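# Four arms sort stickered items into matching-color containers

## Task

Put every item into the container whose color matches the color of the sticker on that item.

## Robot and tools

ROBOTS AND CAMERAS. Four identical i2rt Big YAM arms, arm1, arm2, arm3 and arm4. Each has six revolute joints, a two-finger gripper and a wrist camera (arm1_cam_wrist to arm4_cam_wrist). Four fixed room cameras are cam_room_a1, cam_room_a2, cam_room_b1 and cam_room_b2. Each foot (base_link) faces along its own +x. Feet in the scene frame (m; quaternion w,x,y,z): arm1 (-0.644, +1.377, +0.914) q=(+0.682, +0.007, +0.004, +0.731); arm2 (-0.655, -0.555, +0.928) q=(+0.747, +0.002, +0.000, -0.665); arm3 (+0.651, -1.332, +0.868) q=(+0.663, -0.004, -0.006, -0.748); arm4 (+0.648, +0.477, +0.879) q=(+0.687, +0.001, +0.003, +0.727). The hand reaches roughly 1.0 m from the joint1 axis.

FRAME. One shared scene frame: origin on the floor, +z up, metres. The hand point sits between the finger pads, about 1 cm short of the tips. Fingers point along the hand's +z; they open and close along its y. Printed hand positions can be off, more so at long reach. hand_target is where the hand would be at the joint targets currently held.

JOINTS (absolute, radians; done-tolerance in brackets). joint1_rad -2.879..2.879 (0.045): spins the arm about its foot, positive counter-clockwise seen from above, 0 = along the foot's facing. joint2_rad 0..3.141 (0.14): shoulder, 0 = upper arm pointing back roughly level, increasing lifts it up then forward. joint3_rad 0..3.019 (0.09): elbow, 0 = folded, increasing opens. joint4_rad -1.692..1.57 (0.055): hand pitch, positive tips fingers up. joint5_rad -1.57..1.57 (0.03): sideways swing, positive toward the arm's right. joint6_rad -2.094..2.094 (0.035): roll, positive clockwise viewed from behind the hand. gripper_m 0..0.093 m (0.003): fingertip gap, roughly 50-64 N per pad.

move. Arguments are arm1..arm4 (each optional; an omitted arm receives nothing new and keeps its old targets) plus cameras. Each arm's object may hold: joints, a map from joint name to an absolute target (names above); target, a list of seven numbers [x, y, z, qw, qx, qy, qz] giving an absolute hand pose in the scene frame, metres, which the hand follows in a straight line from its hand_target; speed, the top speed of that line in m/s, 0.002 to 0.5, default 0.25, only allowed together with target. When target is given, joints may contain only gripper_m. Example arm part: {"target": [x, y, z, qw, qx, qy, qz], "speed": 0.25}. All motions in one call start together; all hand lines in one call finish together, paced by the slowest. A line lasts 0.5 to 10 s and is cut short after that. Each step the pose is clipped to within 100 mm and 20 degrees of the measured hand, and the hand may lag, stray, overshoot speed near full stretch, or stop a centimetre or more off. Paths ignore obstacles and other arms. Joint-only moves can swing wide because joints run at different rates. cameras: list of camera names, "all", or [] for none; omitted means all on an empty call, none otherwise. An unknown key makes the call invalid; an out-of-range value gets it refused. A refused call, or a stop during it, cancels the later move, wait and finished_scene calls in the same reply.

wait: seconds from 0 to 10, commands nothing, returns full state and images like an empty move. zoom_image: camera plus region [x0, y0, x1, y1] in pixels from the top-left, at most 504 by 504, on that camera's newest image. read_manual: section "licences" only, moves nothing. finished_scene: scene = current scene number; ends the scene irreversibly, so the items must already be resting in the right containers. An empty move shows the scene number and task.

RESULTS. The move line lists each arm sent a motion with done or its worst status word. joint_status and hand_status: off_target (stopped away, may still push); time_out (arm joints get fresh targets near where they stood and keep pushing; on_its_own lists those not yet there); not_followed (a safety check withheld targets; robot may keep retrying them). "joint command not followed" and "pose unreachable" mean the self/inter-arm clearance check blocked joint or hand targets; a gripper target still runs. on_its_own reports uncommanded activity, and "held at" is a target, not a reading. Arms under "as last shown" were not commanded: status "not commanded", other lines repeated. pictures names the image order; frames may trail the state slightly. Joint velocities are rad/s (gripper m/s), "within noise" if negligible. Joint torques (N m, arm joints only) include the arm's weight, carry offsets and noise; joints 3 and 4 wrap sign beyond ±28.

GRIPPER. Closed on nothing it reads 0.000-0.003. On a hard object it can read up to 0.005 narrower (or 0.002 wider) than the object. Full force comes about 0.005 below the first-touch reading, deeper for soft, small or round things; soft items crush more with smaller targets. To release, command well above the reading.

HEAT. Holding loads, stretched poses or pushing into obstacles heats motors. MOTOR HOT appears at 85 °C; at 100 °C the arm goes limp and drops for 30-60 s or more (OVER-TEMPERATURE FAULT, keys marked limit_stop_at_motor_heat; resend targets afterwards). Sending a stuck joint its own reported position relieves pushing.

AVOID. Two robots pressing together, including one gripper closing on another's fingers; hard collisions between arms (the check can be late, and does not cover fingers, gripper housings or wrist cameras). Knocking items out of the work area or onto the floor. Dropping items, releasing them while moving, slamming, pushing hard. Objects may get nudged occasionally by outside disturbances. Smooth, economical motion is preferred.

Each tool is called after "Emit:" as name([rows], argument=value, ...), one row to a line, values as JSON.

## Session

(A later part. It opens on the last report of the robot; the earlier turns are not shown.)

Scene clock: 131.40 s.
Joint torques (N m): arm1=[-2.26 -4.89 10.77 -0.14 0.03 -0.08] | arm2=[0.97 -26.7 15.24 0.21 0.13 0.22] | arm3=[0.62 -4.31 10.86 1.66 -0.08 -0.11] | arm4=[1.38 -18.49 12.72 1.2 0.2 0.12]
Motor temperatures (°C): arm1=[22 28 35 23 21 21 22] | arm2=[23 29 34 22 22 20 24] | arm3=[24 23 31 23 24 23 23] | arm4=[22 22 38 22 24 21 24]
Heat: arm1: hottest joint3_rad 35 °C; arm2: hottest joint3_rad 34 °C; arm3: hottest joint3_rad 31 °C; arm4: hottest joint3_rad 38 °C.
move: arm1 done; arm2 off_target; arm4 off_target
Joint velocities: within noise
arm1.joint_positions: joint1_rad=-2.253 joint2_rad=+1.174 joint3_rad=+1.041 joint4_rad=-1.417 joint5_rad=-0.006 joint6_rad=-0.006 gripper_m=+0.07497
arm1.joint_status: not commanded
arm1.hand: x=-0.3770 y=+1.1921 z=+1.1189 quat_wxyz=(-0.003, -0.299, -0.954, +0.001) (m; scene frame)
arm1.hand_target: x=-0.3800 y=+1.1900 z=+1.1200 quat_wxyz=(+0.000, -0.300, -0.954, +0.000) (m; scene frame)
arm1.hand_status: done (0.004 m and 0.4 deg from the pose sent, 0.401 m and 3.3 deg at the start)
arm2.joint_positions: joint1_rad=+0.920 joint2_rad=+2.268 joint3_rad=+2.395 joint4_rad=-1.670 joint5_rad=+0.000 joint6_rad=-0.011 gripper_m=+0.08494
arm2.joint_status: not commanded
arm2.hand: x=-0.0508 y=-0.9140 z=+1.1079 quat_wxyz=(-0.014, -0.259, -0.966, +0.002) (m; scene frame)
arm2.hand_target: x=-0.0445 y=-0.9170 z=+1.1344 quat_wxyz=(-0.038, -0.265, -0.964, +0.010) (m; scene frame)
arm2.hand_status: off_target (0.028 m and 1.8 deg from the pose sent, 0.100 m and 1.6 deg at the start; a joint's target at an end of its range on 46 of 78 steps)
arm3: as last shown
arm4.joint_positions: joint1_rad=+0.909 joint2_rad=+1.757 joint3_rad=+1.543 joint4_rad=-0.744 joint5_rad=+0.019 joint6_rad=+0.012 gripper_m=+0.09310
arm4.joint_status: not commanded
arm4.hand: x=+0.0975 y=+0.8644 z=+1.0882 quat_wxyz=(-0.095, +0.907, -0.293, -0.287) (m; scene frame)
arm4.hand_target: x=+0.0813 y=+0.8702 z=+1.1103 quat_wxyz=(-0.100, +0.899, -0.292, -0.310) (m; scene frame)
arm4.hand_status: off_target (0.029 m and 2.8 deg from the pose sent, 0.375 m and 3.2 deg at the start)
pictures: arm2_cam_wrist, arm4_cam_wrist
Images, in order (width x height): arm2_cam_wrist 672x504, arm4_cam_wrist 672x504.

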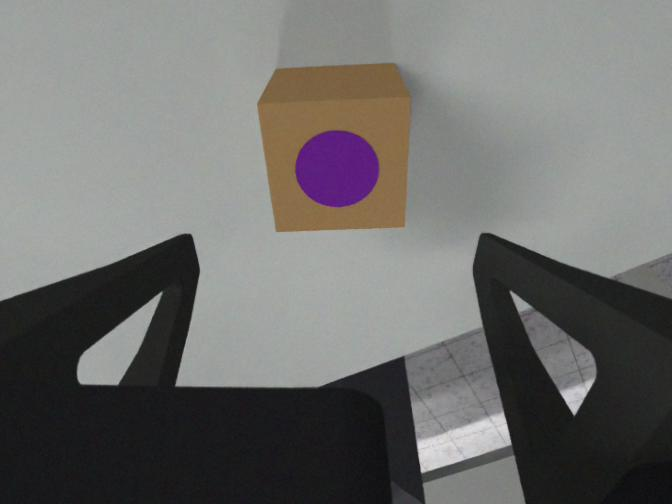

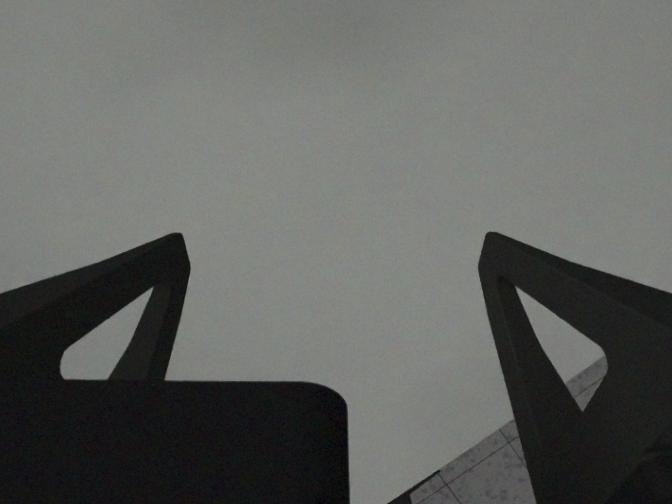

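Emit:
move(arm2={"target": [-0.37, -0.725, 1.14, 0, 0.2652, 0.9642, 0], "speed": 0.25}, arm3={"target": [0.222, -1.076, 1.13, 0.0735, -0.9271, 0.2551, 0.2643], "speed": 0.2}, arm4={"target": [-0.03, 0.974, 1.08, 0.1006, -0.8993, 0.2922, 0.3097], "speed": 0.12}, cameras=["arm4_cam_wrist"])

Scene clock: 145.00 s.
Joint torques (N m): arm1=[-2.73 -5.07 10.55 0.12 -0.04 -0.04] | arm2=[0.97 -9.23 9.54 0.36 0.14 0.22] | arm3=[1.55 -11.58 13.89 1.48 0.12 -0.05] | arm4=[0.26 -24.29 13.18 0.59 -0.06 -0.1]
Motor temperatures (°C): arm1=[22 27 35 23 21 21 22] | arm2=[23 28 35 22 22 20 24] | arm3=[24 23 31 23 24 23 23] | arm4=[22 24 40 22 24 21 24]
Heat: arm1: hottest joint3_rad 35 °C; arm2: hottest joint3_rad 35 °C; arm3: hottest joint3_rad 31 °C; arm4: hottest joint3_rad 40 °C.
move: arm2 done; arm3 off_target; arm4 off_target
Joint velocities: within noise
arm1: as last shown
arm1.joint_positions: joint1_rad=-2.253 joint2_rad=+1.174 joint3_rad=+1.041 joint4_rad=-1.417 joint5_rad=-0.006 joint6_rad=-0.007 gripper_m=+0.07497
arm2.joint_positions: joint1_rad=+0.920 joint2_rad=+1.210 joint3_rad=+1.091 joint4_rad=-1.427 joint5_rad=+0.000 joint6_rad=-0.010 gripper_m=+0.08494
arm2.joint_status: not commanded
arm2.hand: x=-0.3656 y=-0.7280 z=+1.1459 quat_wxyz=(-0.013, -0.259, -0.966, +0.002) (m; scene frame)
arm2.hand_target: x=-0.3699 y=-0.7250 z=+1.1402 quat_wxyz=(+0.000, -0.265, -0.964, +0.000) (m; scene frame)
arm2.hand_status: done (0.008 m and 1.6 deg from the pose sent, 0.372 m and 1.8 deg at the start)
arm3.joint_positions: joint1_rad=-1.978 joint2_rad=+1.293 joint3_rad=+1.137 joint4_rad=-0.917 joint5_rad=+0.015 joint6_rad=+0.005 gripper_m=+0.09307
arm3.joint_status: not commanded
arm3.hand: x=+0.2394 y=-1.0851 z=+1.1017 quat_wxyz=(+0.064, -0.935, +0.258, +0.234) (m; scene frame)
arm3.hand_target: x=+0.2236 y=-1.0769 z=+1.1302 quat_wxyz=(+0.073, -0.927, +0.255, +0.264) (m; scene frame)
arm3.hand_status: off_target (0.034 m and 3.8 deg from the pose sent, 0.188 m and 10.1 deg at the start)
arm4.joint_positions: joint1_rad=+0.891 joint2_rad=+2.199 joint3_rad=+2.181 joint4_rad=-0.906 joint5_rad=+0.007 joint6_rad=+0.010 gripper_m=+0.09310
arm4.joint_status: not commanded
arm4.hand: x=-0.0238 y=+0.9633 z=+1.0742 quat_wxyz=(-0.097, +0.900, -0.297, -0.303) (m; scene frame)
arm4.hand_target: x=-0.0293 y=+0.9736 z=+1.0799 quat_wxyz=(-0.101, +0.899, -0.292, -0.310) (m; scene frame)
arm4.hand_status: off_target (0.014 m and 1.0 deg from the pose sent, 0.168 m and 2.8 deg at the start)
pictures: arm4_cam_wrist
Images, in order (width x height): arm4_cam_wrist 672x504.

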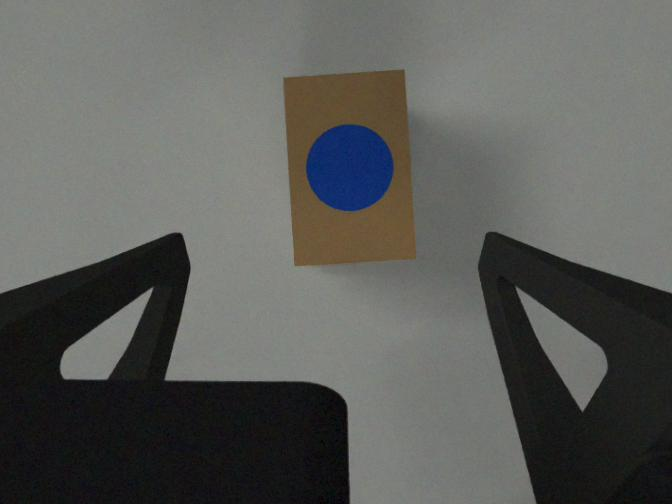

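Emit:
move(arm3={"target": [0.005, -0.948, 1.105, 0.0735, -0.9271, 0.2551, 0.2643], "speed": 0.15}, arm4={"target": [-0.056, 1.0, 1.034, 0.0952, -0.9042, 0.2765, 0.3114], "speed": 0.08}, cameras=["arm4_cam_wrist", "arm3_cam_wrist"])

Scene clock: 164.03 s.
Joint torques (N m): arm1=[-2.84 -5.42 10.71 0.21 0.02 -0.07] | arm2=[0.97 -9.23 9.52 0.36 0.13 0.22] | arm3=[1.55 -22.95 14.19 0.66 0.06 -0.09] | arm4=[0.5 -25.52 13.09 0.53 -0.09 -0.09]
Motor temperatures (°C): arm1=[22 26 35 23 21 21 22] | arm2=[23 28 34 22 22 20 23] | arm3=[24 24 31 23 24 23 23] | arm4=[22 24 40 22 24 21 24]
Heat: arm1: hottest joint3_rad 35 °C; arm2: hottest joint3_rad 34 °C; arm3: hottest joint3_rad 31 °C; arm4: hottest joint3_rad 40 °C.
move: arm3 off_target; arm4 off_target
Joint velocities: within noise
arm1, arm2: as last shown
arm3.joint_positions: joint1_rad=-1.978 joint2_rad=+1.970 joint3_rad=+1.922 joint4_rad=-0.999 joint5_rad=+0.015 joint6_rad=+0.005 gripper_m=+0.09307
arm3.joint_status: not commanded
arm3.hand: x=+0.0163 y=-0.9553 z=+1.0835 quat_wxyz=(+0.068, -0.932, +0.258, +0.246) (m; scene frame)
arm3.hand_target: x=+0.0061 y=-0.9485 z=+1.1050 quat_wxyz=(+0.074, -0.927, +0.255, +0.265) (m; scene frame)
arm3.hand_status: off_target (0.025 m and 2.3 deg from the pose sent, 0.272 m and 3.8 deg at the start)
arm4.joint_positions: joint1_rad=+0.880 joint2_rad=+2.348 joint3_rad=+2.336 joint4_rad=-0.908 joint5_rad=-0.022 joint6_rad=-0.027 gripper_m=+0.09310
arm4.joint_status: not commanded
arm4.hand: x=-0.0512 y=+0.9892 z=+1.0335 quat_wxyz=(-0.092, +0.905, -0.281, -0.307) (m; scene frame)
arm4.hand_target: x=-0.0553 y=+0.9995 z=+1.0338 quat_wxyz=(-0.096, +0.904, -0.277, -0.312) (m; scene frame)
arm4.hand_status: off_target (0.012 m and 0.8 deg from the pose sent, 0.063 m and 2.5 deg at the start)
pictures: arm3_cam_wrist, arm4_cam_wrist
Images, in order (width x height): arm3_cam_wrist 672x504, arm4_cam_wrist 672x504.

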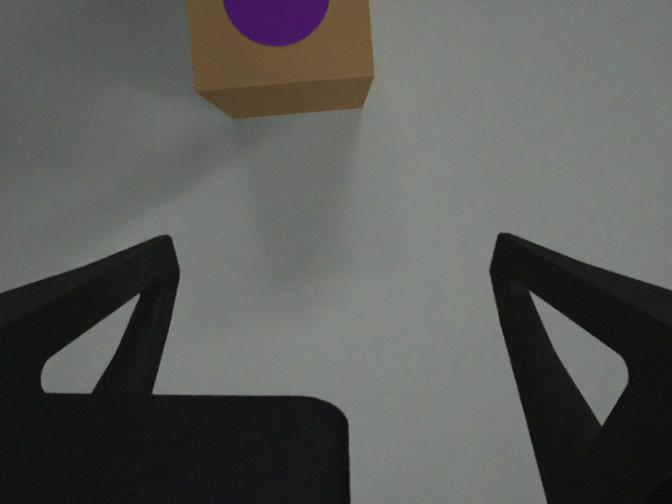

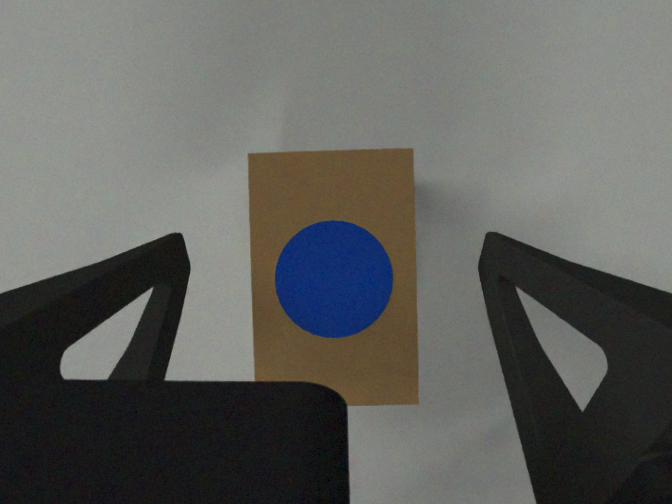

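Emit:
move(arm3={"target": [-0.046, -0.931, 1.12, 0.0585, -0.9415, 0.2347, 0.2347], "speed": 0.12}, arm4={"joints": {"gripper_m": 0.03}})

Emit:
move(arm3={"target": [-0.071, -0.919, 1.047, 0.0585, -0.9415, 0.2347, 0.2347], "speed": 0.08}, arm4={"target": [-0.045, 0.985, 1.12, 0.0952, -0.9042, 0.2765, 0.3114], "speed": 0.1}, cameras=["arm4_cam_wrist", "arm3_cam_wrist"])

Scene clock: 179.80 s.
Joint torques (N m): arm1=[-2.32 -4.84 10.65 0.16 0.02 -0.05] | arm2=[1.03 -9.23 9.55 0.38 0.14 0.21] | arm3=[2.2 -25.82 13.93 0.55 -0.09 -0.12] | arm4=[0.56 -25.88 13.14 0.66 -0.07 -0.07]
Motor temperatures (°C): arm1=[21 25 35 23 21 21 21] | arm2=[23 27 33 22 22 20 23] | arm3=[24 24 31 23 24 23 23] | arm4=[22 25 42 22 24 21 25]
Heat: arm1: hottest joint3_rad 35 °C; arm2: hottest joint3_rad 33 °C; arm3: hottest joint3_rad 31 °C; arm4: hottest joint3_rad 42 °C.
move: arm3 off_target; arm4 off_target
Joint velocities: within noise
arm1, arm2: as last shown
arm3.joint_positions: joint1_rad=-1.978 joint2_rad=+2.238 joint3_rad=+2.440 joint4_rad=-1.311 joint5_rad=-0.001 joint6_rad=-0.024 gripper_m=+0.09307
arm3.joint_status: not commanded
arm3.hand: x=-0.0346 y=-0.9287 z=+1.1032 quat_wxyz=(+0.055, -0.943, +0.244, +0.218) (m; scene frame)
arm3.hand_target: x=-0.0450 y=-0.9314 z=+1.1199 quat_wxyz=(+0.059, -0.941, +0.235, +0.235) (m; scene frame)
arm3.hand_status: off_target (0.020 m and 2.2 deg from the pose sent, 0.076 m and 3.3 deg at the start)
arm4.joint_positions: joint1_rad=+0.880 joint2_rad=+2.348 joint3_rad=+2.337 joint4_rad=-0.908 joint5_rad=-0.022 joint6_rad=-0.029 gripper_m=+0.04399
arm4.joint_status: gripper_m off_target (ended at +0.04402, target +0.03000)
arm4.hand: x=-0.0513 y=+0.9892 z=+1.0337 quat_wxyz=(-0.092, +0.905, -0.280, -0.308) (m; scene frame)
arm4.hand_target: x=-0.0554 y=+0.9995 z=+1.0339 quat_wxyz=(-0.096, +0.904, -0.276, -0.312) (m; scene frame)
arm4.hand_status: not commanded

Scene clock: 181.43 s.
Joint torques (N m): arm1=[-3.08 -5.01 10.61 0.29 0.01 -0.07] | arm2=[1.08 -9.17 9.55 0.38 0.14 0.21] | arm3=[2.32 -27.16 10.86 1.5 -0.07 -0.11] | arm4=[1.08 -29.92 13.09 0.64 0.14 -0.02]
Motor temperatures (°C): arm1=[21 25 35 23 21 21 21] | arm2=[23 27 33 22 22 20 23] | arm3=[24 24 32 23 24 23 23] | arm4=[22 25 42 22 24 21 25]
Heat: arm1: hottest joint3_rad 35 °C; arm2: hottest joint3_rad 33 °C; arm3: hottest joint3_rad 32 °C; arm4: hottest joint3_rad 42 °C.
move: arm3 off_target; arm4 off_target
Joint velocities: within noise
arm1, arm2: as last shown
arm3.joint_positions: joint1_rad=-1.978 joint2_rad=+2.324 joint3_rad=+2.440 joint4_rad=-1.209 joint5_rad=-0.001 joint6_rad=-0.024 gripper_m=+0.09307
arm3.joint_status: not commanded
arm3.hand: x=-0.0600 y=-0.9146 z=+1.0468 quat_wxyz=(+0.057, -0.942, +0.244, +0.225) (m; scene frame)
arm3.hand_target: x=-0.0707 y=-0.9191 z=+1.0470 quat_wxyz=(+0.059, -0.941, +0.235, +0.235) (m; scene frame)
arm3.hand_status: off_target (0.012 m and 1.5 deg from the pose sent, 0.068 m and 2.2 deg at the start)
arm4.joint_positions: joint1_rad=+0.880 joint2_rad=+2.348 joint3_rad=+2.466 joint4_rad=-1.094 joint5_rad=-0.022 joint6_rad=-0.029 gripper_m=+0.04399
arm4.joint_status: not commanded
arm4.hand: x=-0.0399 y=+0.9810 z=+1.0747 quat_wxyz=(-0.083, +0.913, -0.283, -0.282) (m; scene frame)
arm4.hand_target: x=-0.0433 y=+0.9836 z=+1.1196 quat_wxyz=(-0.095, +0.904, -0.276, -0.312) (m; scene frame)
arm4.hand_status: off_target (0.046 m and 3.8 deg from the pose sent, 0.087 m and 0.7 deg at the start)
pictures: arm3_cam_wrist, arm4_cam_wrist
Images, in order (width x height): arm3_cam_wrist 672x504, arm4_cam_wrist 672x504.

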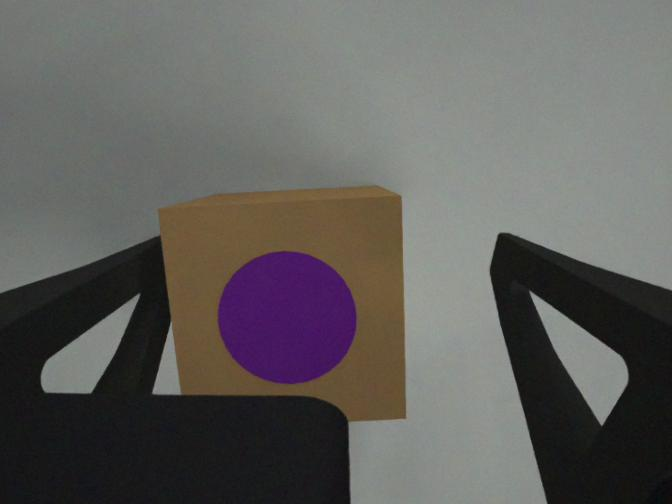

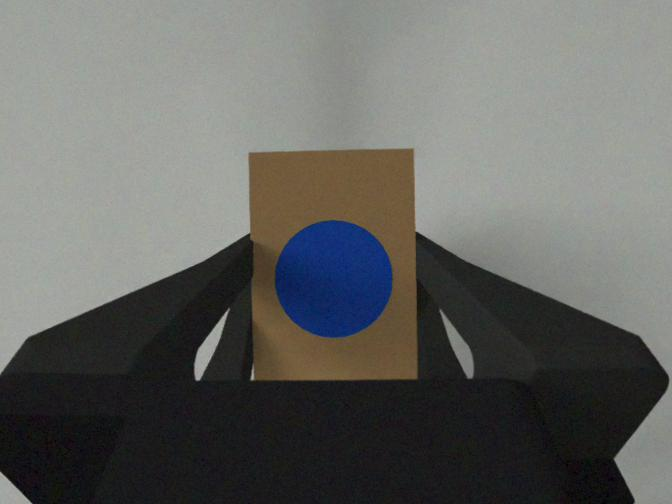

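Emit:
move(arm3={"joints": {"gripper_m": 0.038}}, arm4={"target": [0.33, 0.71, 1.16, 0.0952, -0.9042, 0.2765, 0.3114], "speed": 0.22}, cameras=["arm3_cam_wrist"])

Emit:
move(arm3={"target": [-0.05, -0.92, 1.135, 0.0585, -0.9415, 0.2347, 0.2347], "speed": 0.12}, arm4={"joints": {"joint1_rad": -1.89, "joint5_rad": 0, "joint6_rad": 0}}, cameras=["arm3_cam_wrist"])

Scene clock: 192.57 s.
Joint torques (N m): arm1=[-3.19 -4.72 10.65 0.02 -0.02 -0.03] | arm2=[1.03 -9.23 9.52 0.38 0.14 0.21] | arm3=[2.26 -27.11 10.92 1.48 0 -0.11] | arm4=[0.44 -5.89 9.54 0.69 0.07 -0.03]
Motor temperatures (°C): arm1=[21 25 35 23 21 21 21] | arm2=[23 27 33 22 22 20 23] | arm3=[24 25 32 23 24 23 23] | arm4=[22 26 42 22 24 21 25]
Heat: arm1: hottest joint3_rad 35 °C; arm2: hottest joint3_rad 33 °C; arm3: hottest joint3_rad 32 °C; arm4: hottest joint3_rad 42 °C.
move: arm3 off_target; arm4 done
Joint velocities: within noise
arm1, arm2: as last shown
arm3.joint_positions: joint1_rad=-1.977 joint2_rad=+2.324 joint3_rad=+2.440 joint4_rad=-1.209 joint5_rad=-0.003 joint6_rad=-0.024 gripper_m=+0.05314
arm3.joint_status: gripper_m off_target (ended at +0.05316, target +0.03800)
arm3.hand: x=-0.0603 y=-0.9151 z=+1.0468 quat_wxyz=(+0.057, -0.942, +0.243, +0.226) (m; scene frame)
arm3.hand_target: x=-0.0707 y=-0.9193 z=+1.0470 quat_wxyz=(+0.058, -0.941, +0.235, +0.235) (m; scene frame)
arm3.hand_status: not commanded
arm4.joint_positions: joint1_rad=+0.880 joint2_rad=+0.959 joint3_rad=+0.943 joint4_rad=-0.885 joint5_rad=-0.022 joint6_rad=-0.029 gripper_m=+0.04399
arm4.joint_status: not commanded
arm4.hand: x=+0.3296 y=+0.7095 z=+1.1603 quat_wxyz=(-0.095, +0.902, -0.279, -0.316) (m; scene frame)
arm4.hand_target: x=+0.3300 y=+0.7100 z=+1.1600 quat_wxyz=(-0.095, +0.904, -0.276, -0.311) (m; scene frame)
arm4.hand_status: done (0.001 m and 0.6 deg from the pose sent, 0.466 m and 3.8 deg at the start)
pictures: arm3_cam_wrist
Images, in order (width x height): arm3_cam_wrist 672x504.

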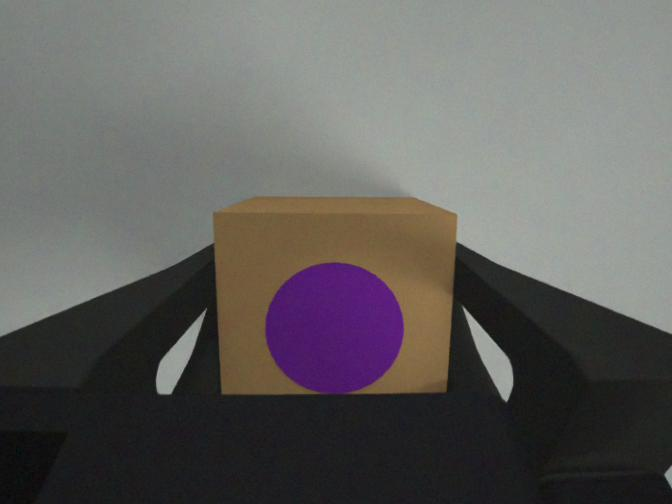

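Scene clock: 194.83 s.
Joint torques (N m): arm1=[-2.61 -5.48 10.76 0.1 0.01 -0.04] | arm2=[0.97 -9.23 9.57 0.38 0.13 0.22] | arm3=[1.49 -26.87 13.76 0.61 -0.09 -0.12] | arm4=[1.26 -6.53 9.54 0.77 0.05 0.16]
Motor temperatures (°C): arm1=[21 25 35 23 21 21 21] | arm2=[23 27 33 22 22 20 23] | arm3=[24 25 32 23 24 23 23] | arm4=[22 26 42 22 24 21 25]
Heat: arm1: hottest joint3_rad 35 °C; arm2: hottest joint3_rad 33 °C; arm3: hottest joint3_rad 32 °C; arm4: hottest joint3_rad 42 °C.
move: arm3 off_target; arm4 done
Joint velocities: within noise
arm1, arm2: as last shown
arm3.joint_positions: joint1_rad=-1.977 joint2_rad=+2.334 joint3_rad=+2.654 joint4_rad=-1.432 joint5_rad=-0.006 joint6_rad=-0.033 gripper_m=+0.05314
arm3.joint_status: not commanded
arm3.hand: x=-0.0445 y=-0.9240 z=+1.1182 quat_wxyz=(+0.054, -0.945, +0.239, +0.217) (m; scene frame)
arm3.hand_target: x=-0.0491 y=-0.9206 z=+1.1347 quat_wxyz=(+0.059, -0.941, +0.235, +0.236) (m; scene frame)
arm3.hand_status: off_target (0.018 m and 2.2 deg from the pose sent, 0.089 m and 1.4 deg at the start)
arm4.joint_positions: joint1_rad=-1.891 joint2_rad=+0.963 joint3_rad=+0.943 joint4_rad=-0.885 joint5_rad=+0.001 joint6_rad=-0.011 gripper_m=+0.04410
arm4.joint_status: all done
arm4.hand: x=+1.0304 y=+0.3745 z=+1.1566 quat_wxyz=(-0.321, -0.119, -0.938, +0.047) (m; scene frame)
arm4.hand_target: x=+1.0300 y=+0.3754 z=+1.1578 quat_wxyz=(-0.320, -0.123, -0.938, +0.044) (m; scene frame)
arm4.hand_status: not commanded
pictures: arm3_cam_wrist
Images, in order (width x height): arm3_cam_wrist 672x504.

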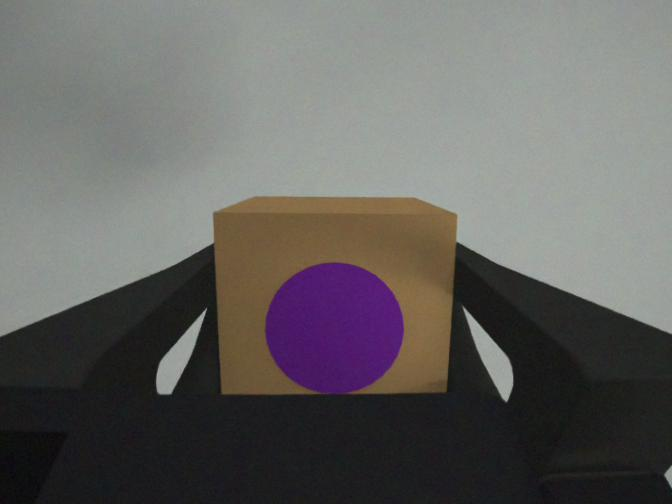

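Emit:
move(arm3={"target": [0.30, -1.12, 1.17, 0.0585, -0.9415, 0.2347, 0.2347], "speed": 0.22}, arm4={"target": [1.165, 0.335, 0.84, 0.3145, 0.1262, 0.9399, -0.0422], "speed": 0.2}, cameras=["arm4_cam_wrist"])

Emit:
move(arm3={"joints": {"joint1_rad": 1.796, "joint5_rad": 0, "joint6_rad": 0}}, arm4={"target": [1.165, 0.335, 0.77, 0.3145, 0.1262, 0.9399, -0.0422], "speed": 0.08}, cameras=["arm4_cam_wrist", "arm3_cam_wrist"])

Scene clock: 206.07 s.
Joint torques (N m): arm1=[-3.08 -4.95 10.7 0.13 0 -0.11] | arm2=[0.91 -9.17 9.54 0.36 0.13 0.21] | arm3=[0.56 -8.12 9.22 0.9 -0.1 -0.13] | arm4=[0.67 -14.51 7.6 1.62 -0.03 0.16]
Motor temperatures (°C): arm1=[21 25 35 23 21 21 21] | arm2=[23 27 33 22 22 20 23] | arm3=[24 25 33 23 24 23 24] | arm4=[22 26 41 22 24 21 26]
Heat: arm1: hottest joint3_rad 35 °C; arm2: hottest joint3_rad 33 °C; arm3: hottest joint3_rad 33 °C; arm4: hottest joint3_rad 41 °C.
move: arm3 done; arm4 off_target
Joint velocities: within noise
arm1, arm2: as last shown
arm3.joint_positions: joint1_rad=-1.977 joint2_rad=+1.093 joint3_rad=+1.161 joint4_rad=-1.134 joint5_rad=-0.011 joint6_rad=-0.042 gripper_m=+0.05313
arm3.joint_status: not commanded
arm3.hand: x=+0.2973 y=-1.1234 z=+1.1730 quat_wxyz=(+0.059, -0.941, +0.233, +0.239) (m; scene frame)
arm3.hand_target: x=+0.3000 y=-1.1201 z=+1.1699 quat_wxyz=(+0.058, -0.942, +0.235, +0.235) (m; scene frame)
arm3.hand_status: done (0.005 m and 0.5 deg from the pose sent, 0.400 m and 2.1 deg at the start)
arm4.joint_positions: joint1_rad=-1.891 joint2_rad=+1.814 joint3_rad=+0.784 joint4_rad=+0.061 joint5_rad=-0.002 joint6_rad=-0.011 gripper_m=+0.04410
arm4.joint_status: not commanded
arm4.hand: x=+1.1444 y=+0.3426 z=+0.8285 quat_wxyz=(-0.291, -0.120, -0.948, +0.042) (m; scene frame)
arm4.hand_target: x=+1.1642 y=+0.3353 z=+0.8407 quat_wxyz=(-0.315, -0.126, -0.940, +0.042) (m; scene frame)
arm4.hand_status: off_target (0.025 m and 2.9 deg from the pose sent, 0.346 m and 1.3 deg at the start)
pictures: arm4_cam_wrist
Images, in order (width x height): arm4_cam_wrist 672x504.

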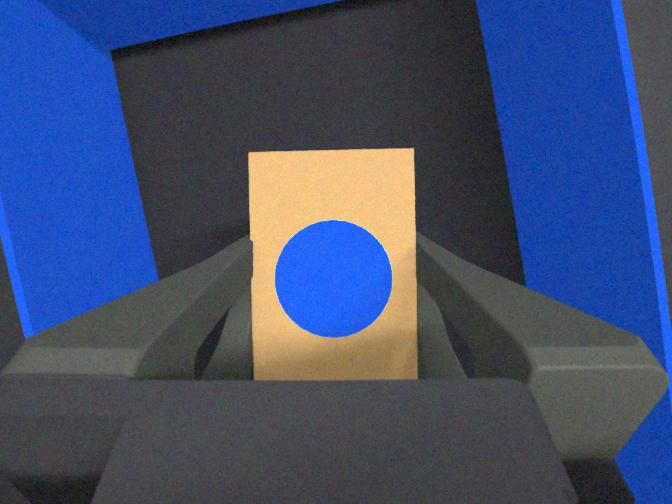

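Scene clock: 208.67 s.
Joint torques (N m): arm1=[-2.96 -5.42 10.7 0.23 -0.02 -0.04] | arm2=[1.08 -9.17 9.57 0.38 0.14 0.22] | arm3=[1.61 -9.64 10.39 0.66 0.14 -0.12] | arm4=[0.73 -15.33 5.96 1.57 -0.04 0.16]
Motor temperatures (°C): arm1=[21 25 35 23 21 21 21] | arm2=[23 27 33 22 22 20 23] | arm3=[24 25 33 23 24 23 24] | arm4=[22 26 41 22 24 21 26]
Heat: arm1: hottest joint3_rad 35 °C; arm2: hottest joint3_rad 33 °C; arm3: hottest joint3_rad 33 °C; arm4: hottest joint3_rad 41 °C.
move: arm3 done; arm4 off_target
Joint velocities: within noise
arm1.joint_positions: joint1_rad=-2.253 joint2_rad=+1.174 joint3_rad=+1.041 joint4_rad=-1.417 joint5_rad=-0.006 joint6_rad=-0.007 gripper_m=+0.07497
arm1.joint_status: not commanded
arm1.hand: x=-0.3770 y=+1.1921 z=+1.1189 quat_wxyz=(-0.003, -0.299, -0.954, +0.001) (m; scene frame)
arm1.hand_target: x=-0.3800 y=+1.1900 z=+1.1200 quat_wxyz=(+0.000, -0.300, -0.954, +0.000) (m; scene frame)
arm1.hand_status: not commanded
arm2: as last shown
arm3.joint_positions: joint1_rad=+1.789 joint2_rad=+1.109 joint3_rad=+1.146 joint4_rad=-1.131 joint5_rad=-0.003 joint6_rad=+0.007 gripper_m=+0.05314
arm3.joint_status: all done
arm3.hand: x=+1.0570 y=-1.2877 z=+1.1627 quat_wxyz=(-0.236, +0.046, -0.971, -0.007) (m; scene frame)
arm3.hand_target: x=+1.0559 y=-1.2855 z=+1.1732 quat_wxyz=(-0.245, +0.052, -0.968, -0.006) (m; scene frame)
arm3.hand_status: not commanded
arm4.joint_positions: joint1_rad=-1.891 joint2_rad=+1.998 joint3_rad=+0.794 joint4_rad=+0.249 joint5_rad=-0.002 joint6_rad=-0.011 gripper_m=+0.04410
arm4.joint_status: not commanded
arm4.hand: x=+1.1487 y=+0.3412 z=+0.7668 quat_wxyz=(-0.298, -0.119, -0.946, +0.043) (m; scene frame)
arm4.hand_target: x=+1.1644 y=+0.3352 z=+0.7705 quat_wxyz=(-0.314, -0.126, -0.940, +0.042) (m; scene frame)
arm4.hand_status: off_target (0.018 m and 2.2 deg from the pose sent, 0.062 m and 2.9 deg at the start)
pictures: arm3_cam_wrist, arm4_cam_wrist
Images, in order (width x height): arm3_cam_wrist 672x504, arm4_cam_wrist 672x504.

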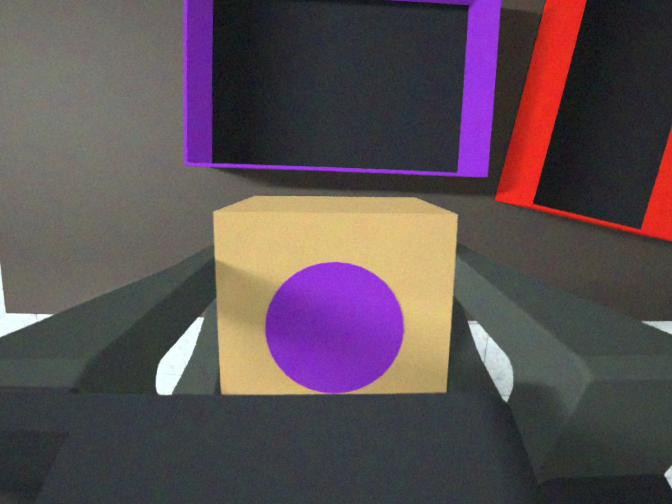

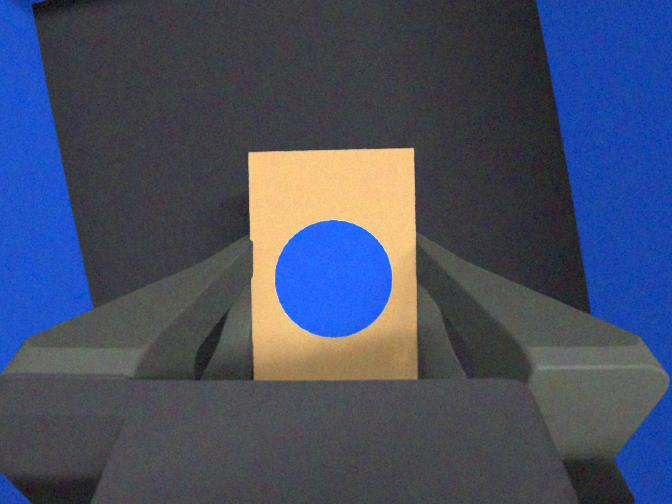

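Emit:
move(arm3={"target": [1.215, -1.275, 0.85, 0.2331, -0.0483, 0.9712, 0.0116], "speed": 0.2}, arm4={"target": [1.163, 0.335, 0.757, 0.3145, 0.1262, 0.9399, -0.0422], "speed": 0.05}, cameras=["arm3_cam_wrist"])

Emit:
move(arm3={"target": [1.215, -1.275, 0.78, 0.2331, -0.0483, 0.9712, 0.0116], "speed": 0.08}, arm4={"joints": {"gripper_m": 0.075}}, cameras=["arm3_cam_wrist", "arm4_cam_wrist"])

Scene clock: 217.90 s.
Joint torques (N m): arm1=[-2.96 -5.54 10.7 0.16 0 -0.05] | arm2=[0.97 -9.17 9.55 0.36 0.14 0.2] | arm3=[1.08 -17.79 9.66 1.42 -0.08 -0.08] | arm4=[0.15 -14.39 5.57 1.69 -0.03 0.17]
Motor temperatures (°C): arm1=[21 25 35 23 21 21 21] | arm2=[23 26 33 22 22 20 23] | arm3=[24 25 33 23 24 23 24] | arm4=[22 25 39 22 24 21 26]
Heat: arm1: hottest joint3_rad 35 °C; arm2: hottest joint3_rad 33 °C; arm3: hottest joint3_rad 33 °C; arm4: hottest joint3_rad 39 °C.
move: arm3 off_target; arm4 off_target
Joint velocities: within noise
arm1: as last shown
arm2.joint_positions: joint1_rad=+0.920 joint2_rad=+1.210 joint3_rad=+1.091 joint4_rad=-1.427 joint5_rad=+0.000 joint6_rad=-0.010 gripper_m=+0.08494
arm2.joint_status: not commanded
arm2.hand: x=-0.3656 y=-0.7280 z=+1.1459 quat_wxyz=(-0.013, -0.259, -0.966, +0.002) (m; scene frame)
arm2.hand_target: x=-0.3699 y=-0.7250 z=+1.1402 quat_wxyz=(+0.000, -0.265, -0.964, +0.000) (m; scene frame)
arm2.hand_status: not commanded
arm3.joint_positions: joint1_rad=+1.789 joint2_rad=+1.849 joint3_rad=+0.998 joint4_rad=-0.311 joint5_rad=-0.011 joint6_rad=+0.007 gripper_m=+0.05314
arm3.joint_status: not commanded
arm3.hand: x=+1.1889 y=-1.2780 z=+0.8304 quat_wxyz=(-0.202, +0.047, -0.978, -0.009) (m; scene frame)
arm3.hand_target: x=+1.2138 y=-1.2751 z=+0.8509 quat_wxyz=(-0.233, +0.048, -0.971, -0.011) (m; scene frame)
arm3.hand_status: off_target (0.033 m and 3.6 deg from the pose sent, 0.351 m and 0.7 deg at the start)
arm4.joint_positions: joint1_rad=-1.891 joint2_rad=+2.026 joint3_rad=+0.796 joint4_rad=+0.285 joint5_rad=-0.002 joint6_rad=-0.011 gripper_m=+0.04410
arm4.joint_status: not commanded
arm4.hand: x=+1.1506 y=+0.3406 z=+0.7590 quat_wxyz=(-0.303, -0.119, -0.944, +0.043) (m; scene frame)
arm4.hand_target: x=+1.1625 y=+0.3352 z=+0.7574 quat_wxyz=(-0.314, -0.126, -0.940, +0.042) (m; scene frame)
arm4.hand_status: off_target (0.014 m and 1.6 deg from the pose sent, 0.018 m and 2.2 deg at the start)
pictures: arm3_cam_wrist
Images, in order (width x height): arm3_cam_wrist 672x504.

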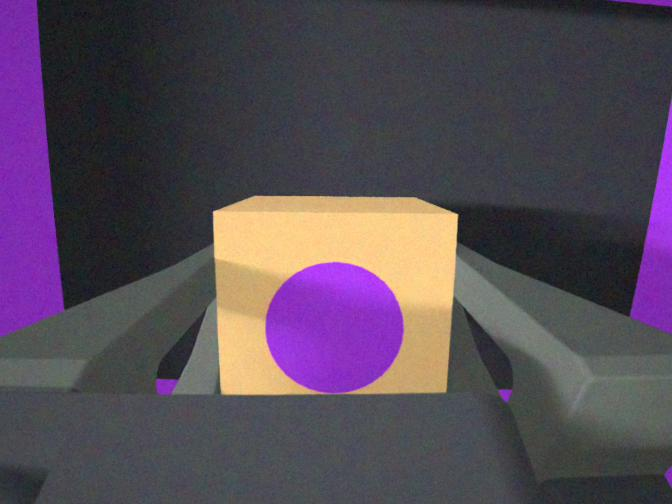

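Scene clock: 219.43 s.
Joint torques (N m): arm1=[-3.02 -5.13 10.8 0.29 0 -0.04] | arm2=[1.03 -9.23 9.55 0.36 0.14 0.22] | arm3=[1.08 -17.55 7.45 1.54 -0.04 -0.06] | arm4=[0.56 -14.27 5.46 1.5 -0.02 0.16]
Motor temperatures (°C): arm1=[21 25 35 23 21 21 21] | arm2=[23 26 33 22 22 20 23] | arm3=[24 25 33 23 24 23 24] | arm4=[22 25 39 22 24 21 26]
Heat: arm1: hottest joint3_rad 35 °C; arm2: hottest joint3_rad 33 °C; arm3: hottest joint3_rad 33 °C; arm4: hottest joint3_rad 39 °C.
move: arm3 off_target; arm4 done
Joint velocities: within noise
arm1, arm2: as last shown
arm3.joint_positions: joint1_rad=+1.789 joint2_rad=+1.990 joint3_rad=+0.998 joint4_rad=-0.143 joint5_rad=-0.011 joint6_rad=+0.007 gripper_m=+0.05314
arm3.joint_status: not commanded
arm3.hand: x=+1.1992 y=-1.2778 z=+0.7737 quat_wxyz=(-0.216, +0.047, -0.975, -0.010) (m; scene frame)
arm3.hand_target: x=+1.2147 y=-1.2750 z=+0.7805 quat_wxyz=(-0.233, +0.048, -0.971, -0.012) (m; scene frame)
arm3.hand_status: off_target (0.017 m and 2.0 deg from the pose sent, 0.057 m and 3.6 deg at the start)
arm4.joint_positions: joint1_rad=-1.891 joint2_rad=+2.026 joint3_rad=+0.796 joint4_rad=+0.287 joint5_rad=-0.002 joint6_rad=-0.011 gripper_m=+0.07491
arm4.joint_status: all done
arm4.hand: x=+1.1508 y=+0.3406 z=+0.7590 quat_wxyz=(-0.304, -0.119, -0.944, +0.043) (m; scene frame)
arm4.hand_target: x=+1.1625 y=+0.3352 z=+0.7572 quat_wxyz=(-0.314, -0.126, -0.940, +0.042) (m; scene frame)
arm4.hand_status: not commanded
pictures: arm3_cam_wrist, arm4_cam_wrist
Images, in order (width x height): arm3_cam_wrist 672x504, arm4_cam_wrist 672x504.

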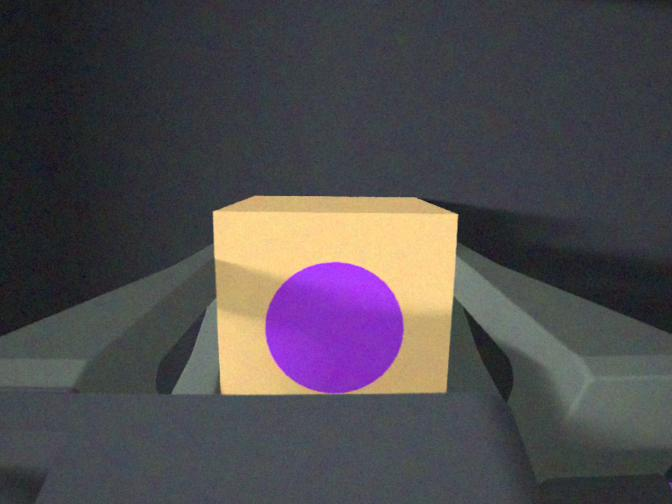

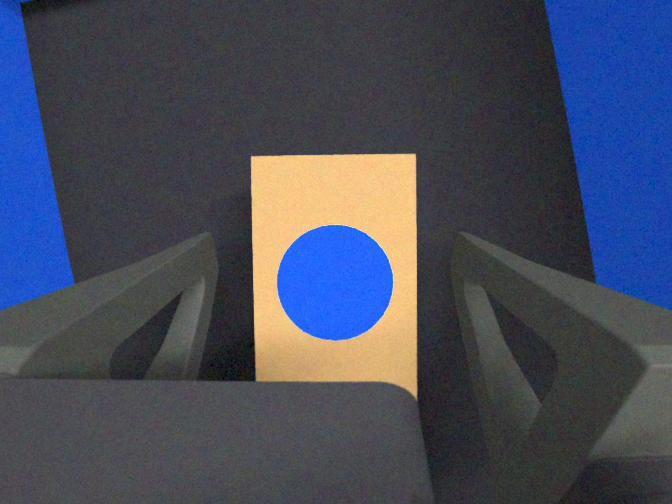

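Emit:
move(arm3={"target": [1.213, -1.275, 0.757, 0.2331, -0.0483, 0.9712, 0.0116], "speed": 0.05}, arm4={"target": [1.06, 0.365, 0.92, 0.3145, 0.1262, 0.9399, -0.0422], "speed": 0.15})

Emit:
move(arm3={"target": [1.21, -1.275, 0.745, 0.2331, -0.0483, 0.9712, 0.0116], "speed": 0.05})

Scene clock: 224.90 s.
Joint torques (N m): arm1=[-2.55 -5.36 10.82 0.09 0 -0.06] | arm2=[1.08 -9.11 9.54 0.36 0.15 0.2] | arm3=[1.32 -15.21 6.94 1.43 0.01 -0.05] | arm4=[0.32 -9.35 6.48 0.51 0.04 0.21]
Motor temperatures (°C): arm1=[21 25 35 23 21 21 21] | arm2=[23 26 33 22 22 20 23] | arm3=[24 26 32 23 24 23 24] | arm4=[22 25 38 22 24 21 25]
Heat: arm1: hottest joint3_rad 35 °C; arm2: hottest joint3_rad 33 °C; arm3: hottest joint3_rad 32 °C; arm4: hottest joint3_rad 38 °C.
move: arm3 off_target; arm4 done
Joint velocities: within noise
arm1, arm2: as last shown
arm3.joint_positions: joint1_rad=+1.789 joint2_rad=+2.014 joint3_rad=+0.998 joint4_rad=-0.084 joint5_rad=-0.011 joint6_rad=+0.007 gripper_m=+0.05314
arm3.joint_status: not commanded
arm3.hand: x=+1.2065 y=-1.2770 z=+0.7669 quat_wxyz=(-0.233, +0.047, -0.971, -0.011) (m; scene frame)
arm3.hand_target: x=+1.2127 y=-1.2750 z=+0.7574 quat_wxyz=(-0.233, +0.048, -0.971, -0.012) (m; scene frame)
arm3.hand_status: off_target (0.012 m and 0.2 deg from the pose sent, 0.022 m and 2.0 deg at the start)
arm4.joint_positions: joint1_rad=-1.891 joint2_rad=+1.376 joint3_rad=+0.566 joint4_rad=-0.099 joint5_rad=-0.002 joint6_rad=-0.011 gripper_m=+0.07491
arm4.joint_status: not commanded
arm4.hand: x=+1.0627 y=+0.3652 z=+0.9219 quat_wxyz=(-0.320, -0.118, -0.939, +0.045) (m; scene frame)
arm4.hand_target: x=+1.0601 y=+0.3651 z=+0.9200 quat_wxyz=(-0.315, -0.126, -0.940, +0.042) (m; scene frame)
arm4.hand_status: done (0.003 m and 1.1 deg from the pose sent, 0.186 m and 1.5 deg at the start)

Scene clock: 225.87 s.
Joint torques (N m): arm1=[-2.73 -5.66 10.7 0.32 0.05 -0.03] | arm2=[1.03 -9.23 9.55 0.38 0.14 0.22] | arm3=[1.14 -13.98 6.17 1.36 0.03 -0.05] | arm4=[0.26 -9.76 6.37 0.68 0.04 0.19]
Motor temperatures (°C): arm1=[21 25 35 23 21 21 21] | arm2=[23 26 33 22 22 20 23] | arm3=[24 26 32 23 24 23 24] | arm4=[22 25 38 22 24 21 25]
Heat: arm1: hottest joint3_rad 35 °C; arm2: hottest joint3_rad 33 °C; arm3: hottest joint3_rad 32 °C; arm4: hottest joint3_rad 38 °C.
move: arm3 off_target
Joint velocities: within noise
arm1, arm2, arm4: as last shown
arm3.joint_positions: joint1_rad=+1.789 joint2_rad=+2.022 joint3_rad=+0.998 joint4_rad=-0.049 joint5_rad=-0.012 joint6_rad=+0.007 gripper_m=+0.05314
arm3.joint_status: not commanded
arm3.hand: x=+1.2124 y=-1.2764 z=+0.7670 quat_wxyz=(-0.246, +0.047, -0.968, -0.012) (m; scene frame)
arm3.hand_target: x=+1.2090 y=-1.2751 z=+0.7457 quat_wxyz=(-0.233, +0.048, -0.971, -0.012) (m; scene frame)
arm3.hand_status: off_target (0.022 m and 1.6 deg from the pose sent, 0.022 m and 0.2 deg at the start)
arm4.joint_positions: joint1_rad=-1.891 joint2_rad=+1.376 joint3_rad=+0.566 joint4_rad=-0.100 joint5_rad=-0.002 joint6_rad=-0.011 gripper_m=+0.07491
arm4.hand: x=+1.0627 y=+0.3652 z=+0.9218 quat_wxyz=(-0.319, -0.118, -0.939, +0.045) (m; scene frame)

Contact at 0.767. Ease, release, retreat.

Emit:
move(arm3={"target": [1.211, -1.276, 0.762, 0.2331, -0.0483, 0.9712, 0.0116], "speed": 0.06})

Emit:
move(arm3={"joints": {"gripper_m": 0.08}}, arm4={"joints": {"joint2_rad": 0.8, "joint3_rad": 1.1, "joint4_rad": -1.1}}, cameras=["arm3_cam_wrist", "arm4_cam_wrist"])

Emit:
move(arm3={"target": [1.15, -1.282, 0.95, 0.2331, -0.0483, 0.9712, 0.0116], "speed": 0.15}, cameras=["arm3_cam_wrist", "cam_room_a1", "cam_room_a2", "cam_room_b1", "cam_room_b2"])

Scene clock: 230.53 s.
Joint torques (N m): arm1=[-2.73 -5.07 10.61 0.03 -0.02 -0.03] | arm2=[1.03 -9.29 9.54 0.36 0.15 0.21] | arm3=[1.14 -17.26 6.26 0.12 0 -0.07] | arm4=[0.56 -9.35 6.46 0.59 0.02 0.16]
Motor temperatures (°C): arm1=[21 25 35 23 21 21 21] | arm2=[23 26 33 22 22 20 23] | arm3=[24 25 32 23 24 23 24] | arm4=[22 25 37 22 24 21 25]
Heat: arm1: hottest joint3_rad 35 °C; arm2: hottest joint3_rad 33 °C; arm3: hottest joint3_rad 32 °C; arm4: hottest joint3_rad 37 °C.
move: arm3 done
Joint velocities: within noise
arm1, arm2, arm4: as last shown
arm3.joint_positions: joint1_rad=+1.789 joint2_rad=+2.021 joint3_rad=+1.000 joint4_rad=-0.059 joint5_rad=-0.012 joint6_rad=+0.007 gripper_m=+0.05314
arm3.joint_status: not commanded
arm3.hand: x=+1.2113 y=-1.2765 z=+0.7667 quat_wxyz=(-0.243, +0.047, -0.969, -0.012) (m; scene frame)
arm3.hand_target: x=+1.2108 y=-1.2760 z=+0.7619 quat_wxyz=(-0.233, +0.048, -0.971, -0.012) (m; scene frame)
arm3.hand_status: done (0.005 m and 1.1 deg from the pose sent, 0.005 m and 1.6 deg at the start)

Scene clock: 232.03 s.
Joint torques (N m): arm1=[-2.55 -4.66 10.48 0.32 0.02 -0.07] | arm2=[1.08 -9.17 9.58 0.42 0.13 0.22] | arm3=[1.2 -17.38 6.24 0.61 0 -0.07] | arm4=[0.44 -3.19 9.78 0.77 0.03 0.15]
Motor temperatures (°C): arm1=[21 25 35 23 21 21 21] | arm2=[23 26 33 22 22 20 23] | arm3=[24 25 32 23 24 23 24] | arm4=[22 25 37 22 24 21 25]
Heat: arm1: hottest joint3_rad 35 °C; arm2: hottest joint3_rad 33 °C; arm3: hottest joint3_rad 32 °C; arm4: hottest joint3_rad 37 °C.
move: arm3 done; arm4 done
Joint velocities: within noise
arm1, arm2: as last shown
arm3.joint_positions: joint1_rad=+1.789 joint2_rad=+2.022 joint3_rad=+1.000 joint4_rad=-0.071 joint5_rad=-0.012 joint6_rad=+0.007 gripper_m=+0.07996
arm3.joint_status: all done
arm3.hand: x=+1.2083 y=-1.2768 z=+0.7646 quat_wxyz=(-0.236, +0.047, -0.971, -0.011) (m; scene frame)
arm3.hand_target: x=+1.2109 y=-1.2760 z=+0.7620 quat_wxyz=(-0.233, +0.048, -0.971, -0.012) (m; scene frame)
arm3.hand_status: not commanded
arm4.joint_positions: joint1_rad=-1.891 joint2_rad=+0.798 joint3_rad=+1.090 joint4_rad=-1.089 joint5_rad=-0.002 joint6_rad=-0.011 gripper_m=+0.07491
arm4.joint_status: all done
arm4.hand: x=+0.9816 y=+0.3888 z=+1.2610 quat_wxyz=(-0.372, -0.116, -0.920, +0.053) (m; scene frame)
arm4.hand_target: x=+0.9805 y=+0.3885 z=+1.2640 quat_wxyz=(-0.371, -0.123, -0.919, +0.050) (m; scene frame)
arm4.hand_status: not commanded
pictures: arm3_cam_wrist, arm4_cam_wrist
Images, in order (width x height): arm3_cam_wrist 672x504, arm4_cam_wrist 672x504.

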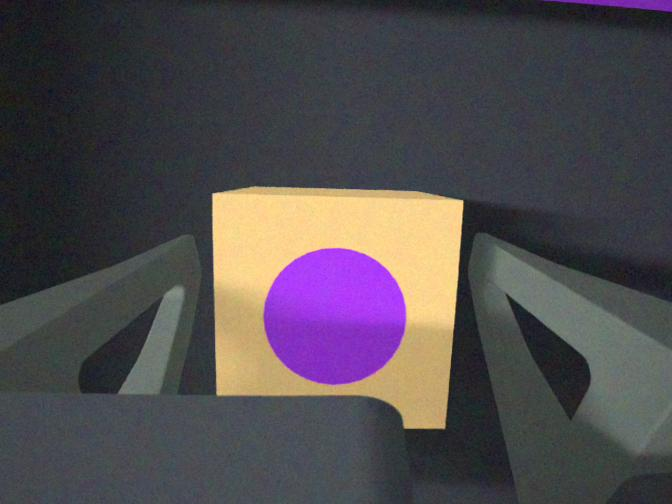

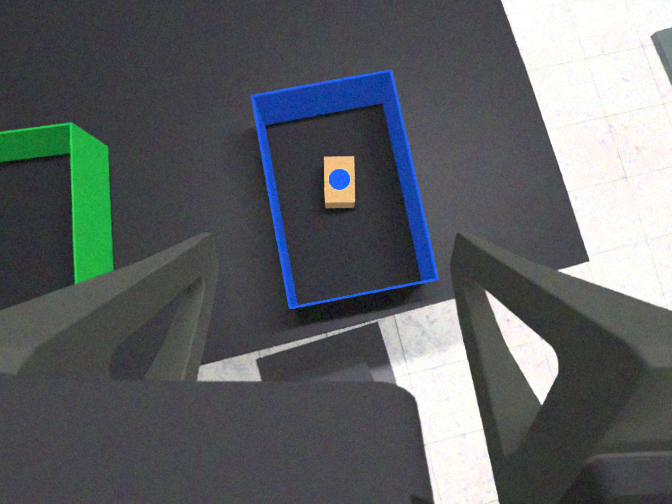

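Scene clock: 234.00 s.
Joint torques (N m): arm1=[-2.78 -4.66 10.67 0.09 0.02 -0.07] | arm2=[0.97 -9.17 9.55 0.39 0.14 0.21] | arm3=[0.73 -13.63 8.01 0.64 -0.07 -0.12] | arm4=[0.73 -2.84 9.78 0.85 0.03 0.15]
Motor temperatures (°C): arm1=[21 25 35 23 21 21 21] | arm2=[23 26 33 22 22 20 23] | arm3=[24 26 31 23 24 23 24] | arm4=[22 25 38 22 24 21 25]
Heat: arm1: hottest joint3_rad 35 °C; arm2: hottest joint3_rad 33 °C; arm3: hottest joint3_rad 31 °C; arm4: hottest joint3_rad 38 °C.
move: arm3 done
Joint velocities: within noise
arm1, arm2, arm4: as last shown
arm3.joint_positions: joint1_rad=+1.789 joint2_rad=+1.522 joint3_rad=+0.935 joint4_rad=-0.509 joint5_rad=-0.013 joint6_rad=+0.007 gripper_m=+0.07996
arm3.joint_status: not commanded
arm3.hand: x=+1.1501 y=-1.2798 z=+0.9494 quat_wxyz=(-0.235, +0.047, -0.971, -0.012) (m; scene frame)
arm3.hand_target: x=+1.1499 y=-1.2820 z=+0.9499 quat_wxyz=(-0.233, +0.048, -0.971, -0.012) (m; scene frame)
arm3.hand_status: done (0.002 m and 0.3 deg from the pose sent, 0.194 m and 0.4 deg at the start)
pictures: arm3_cam_wrist, cam_room_a1, cam_room_a2, cam_room_b1, cam_room_b2
Images, in order (width x height): arm3_cam_wrist 672x504, cam_room_a1 672x504, cam_room_a2 672x504, cam_room_b1 672x504, cam_room_b2 672x504.

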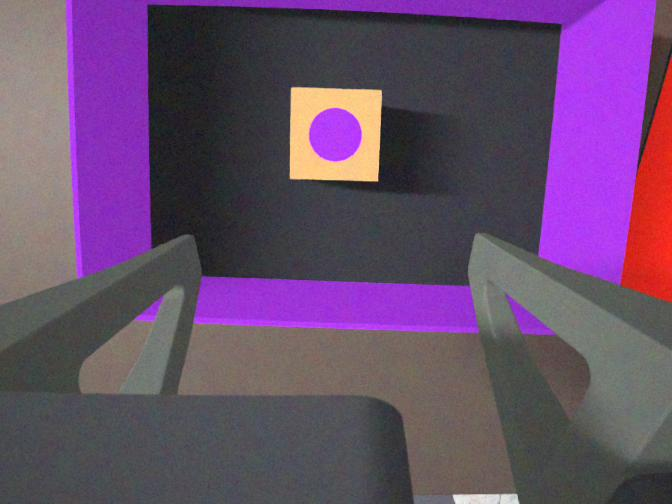

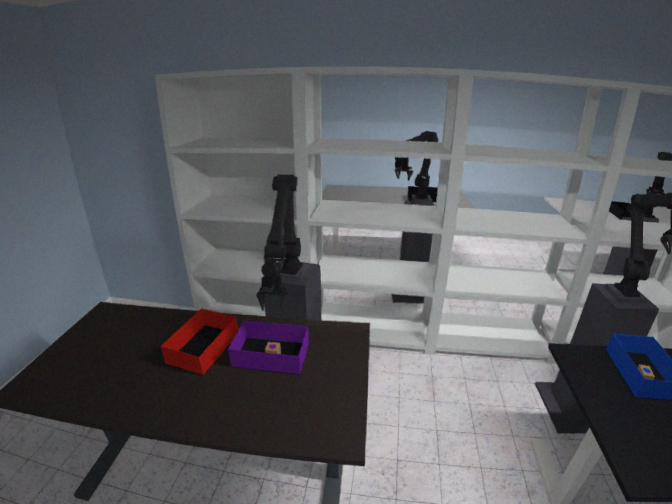

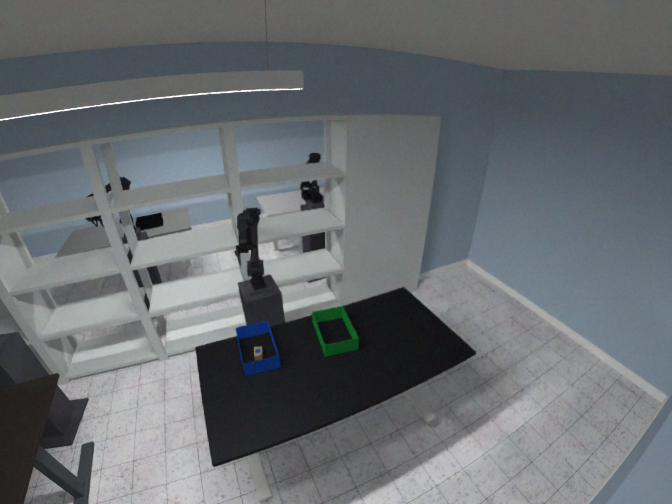

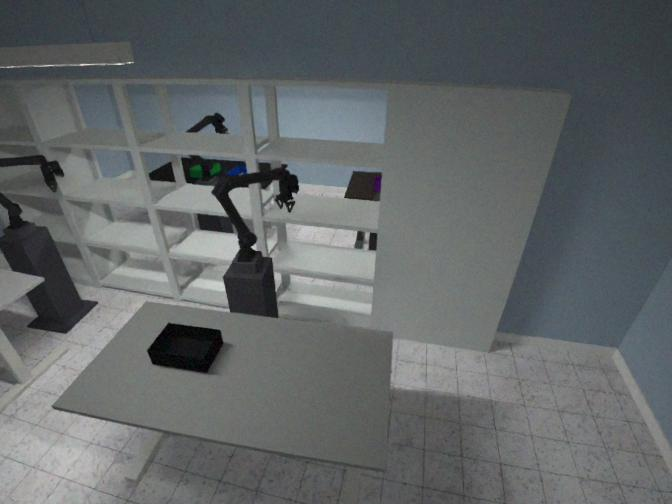

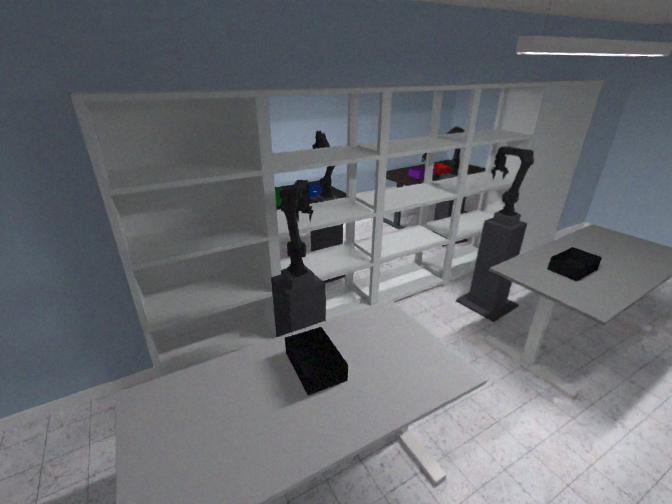

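Emit:
finished_scene(scene=2)

The scene is finished: the task was done.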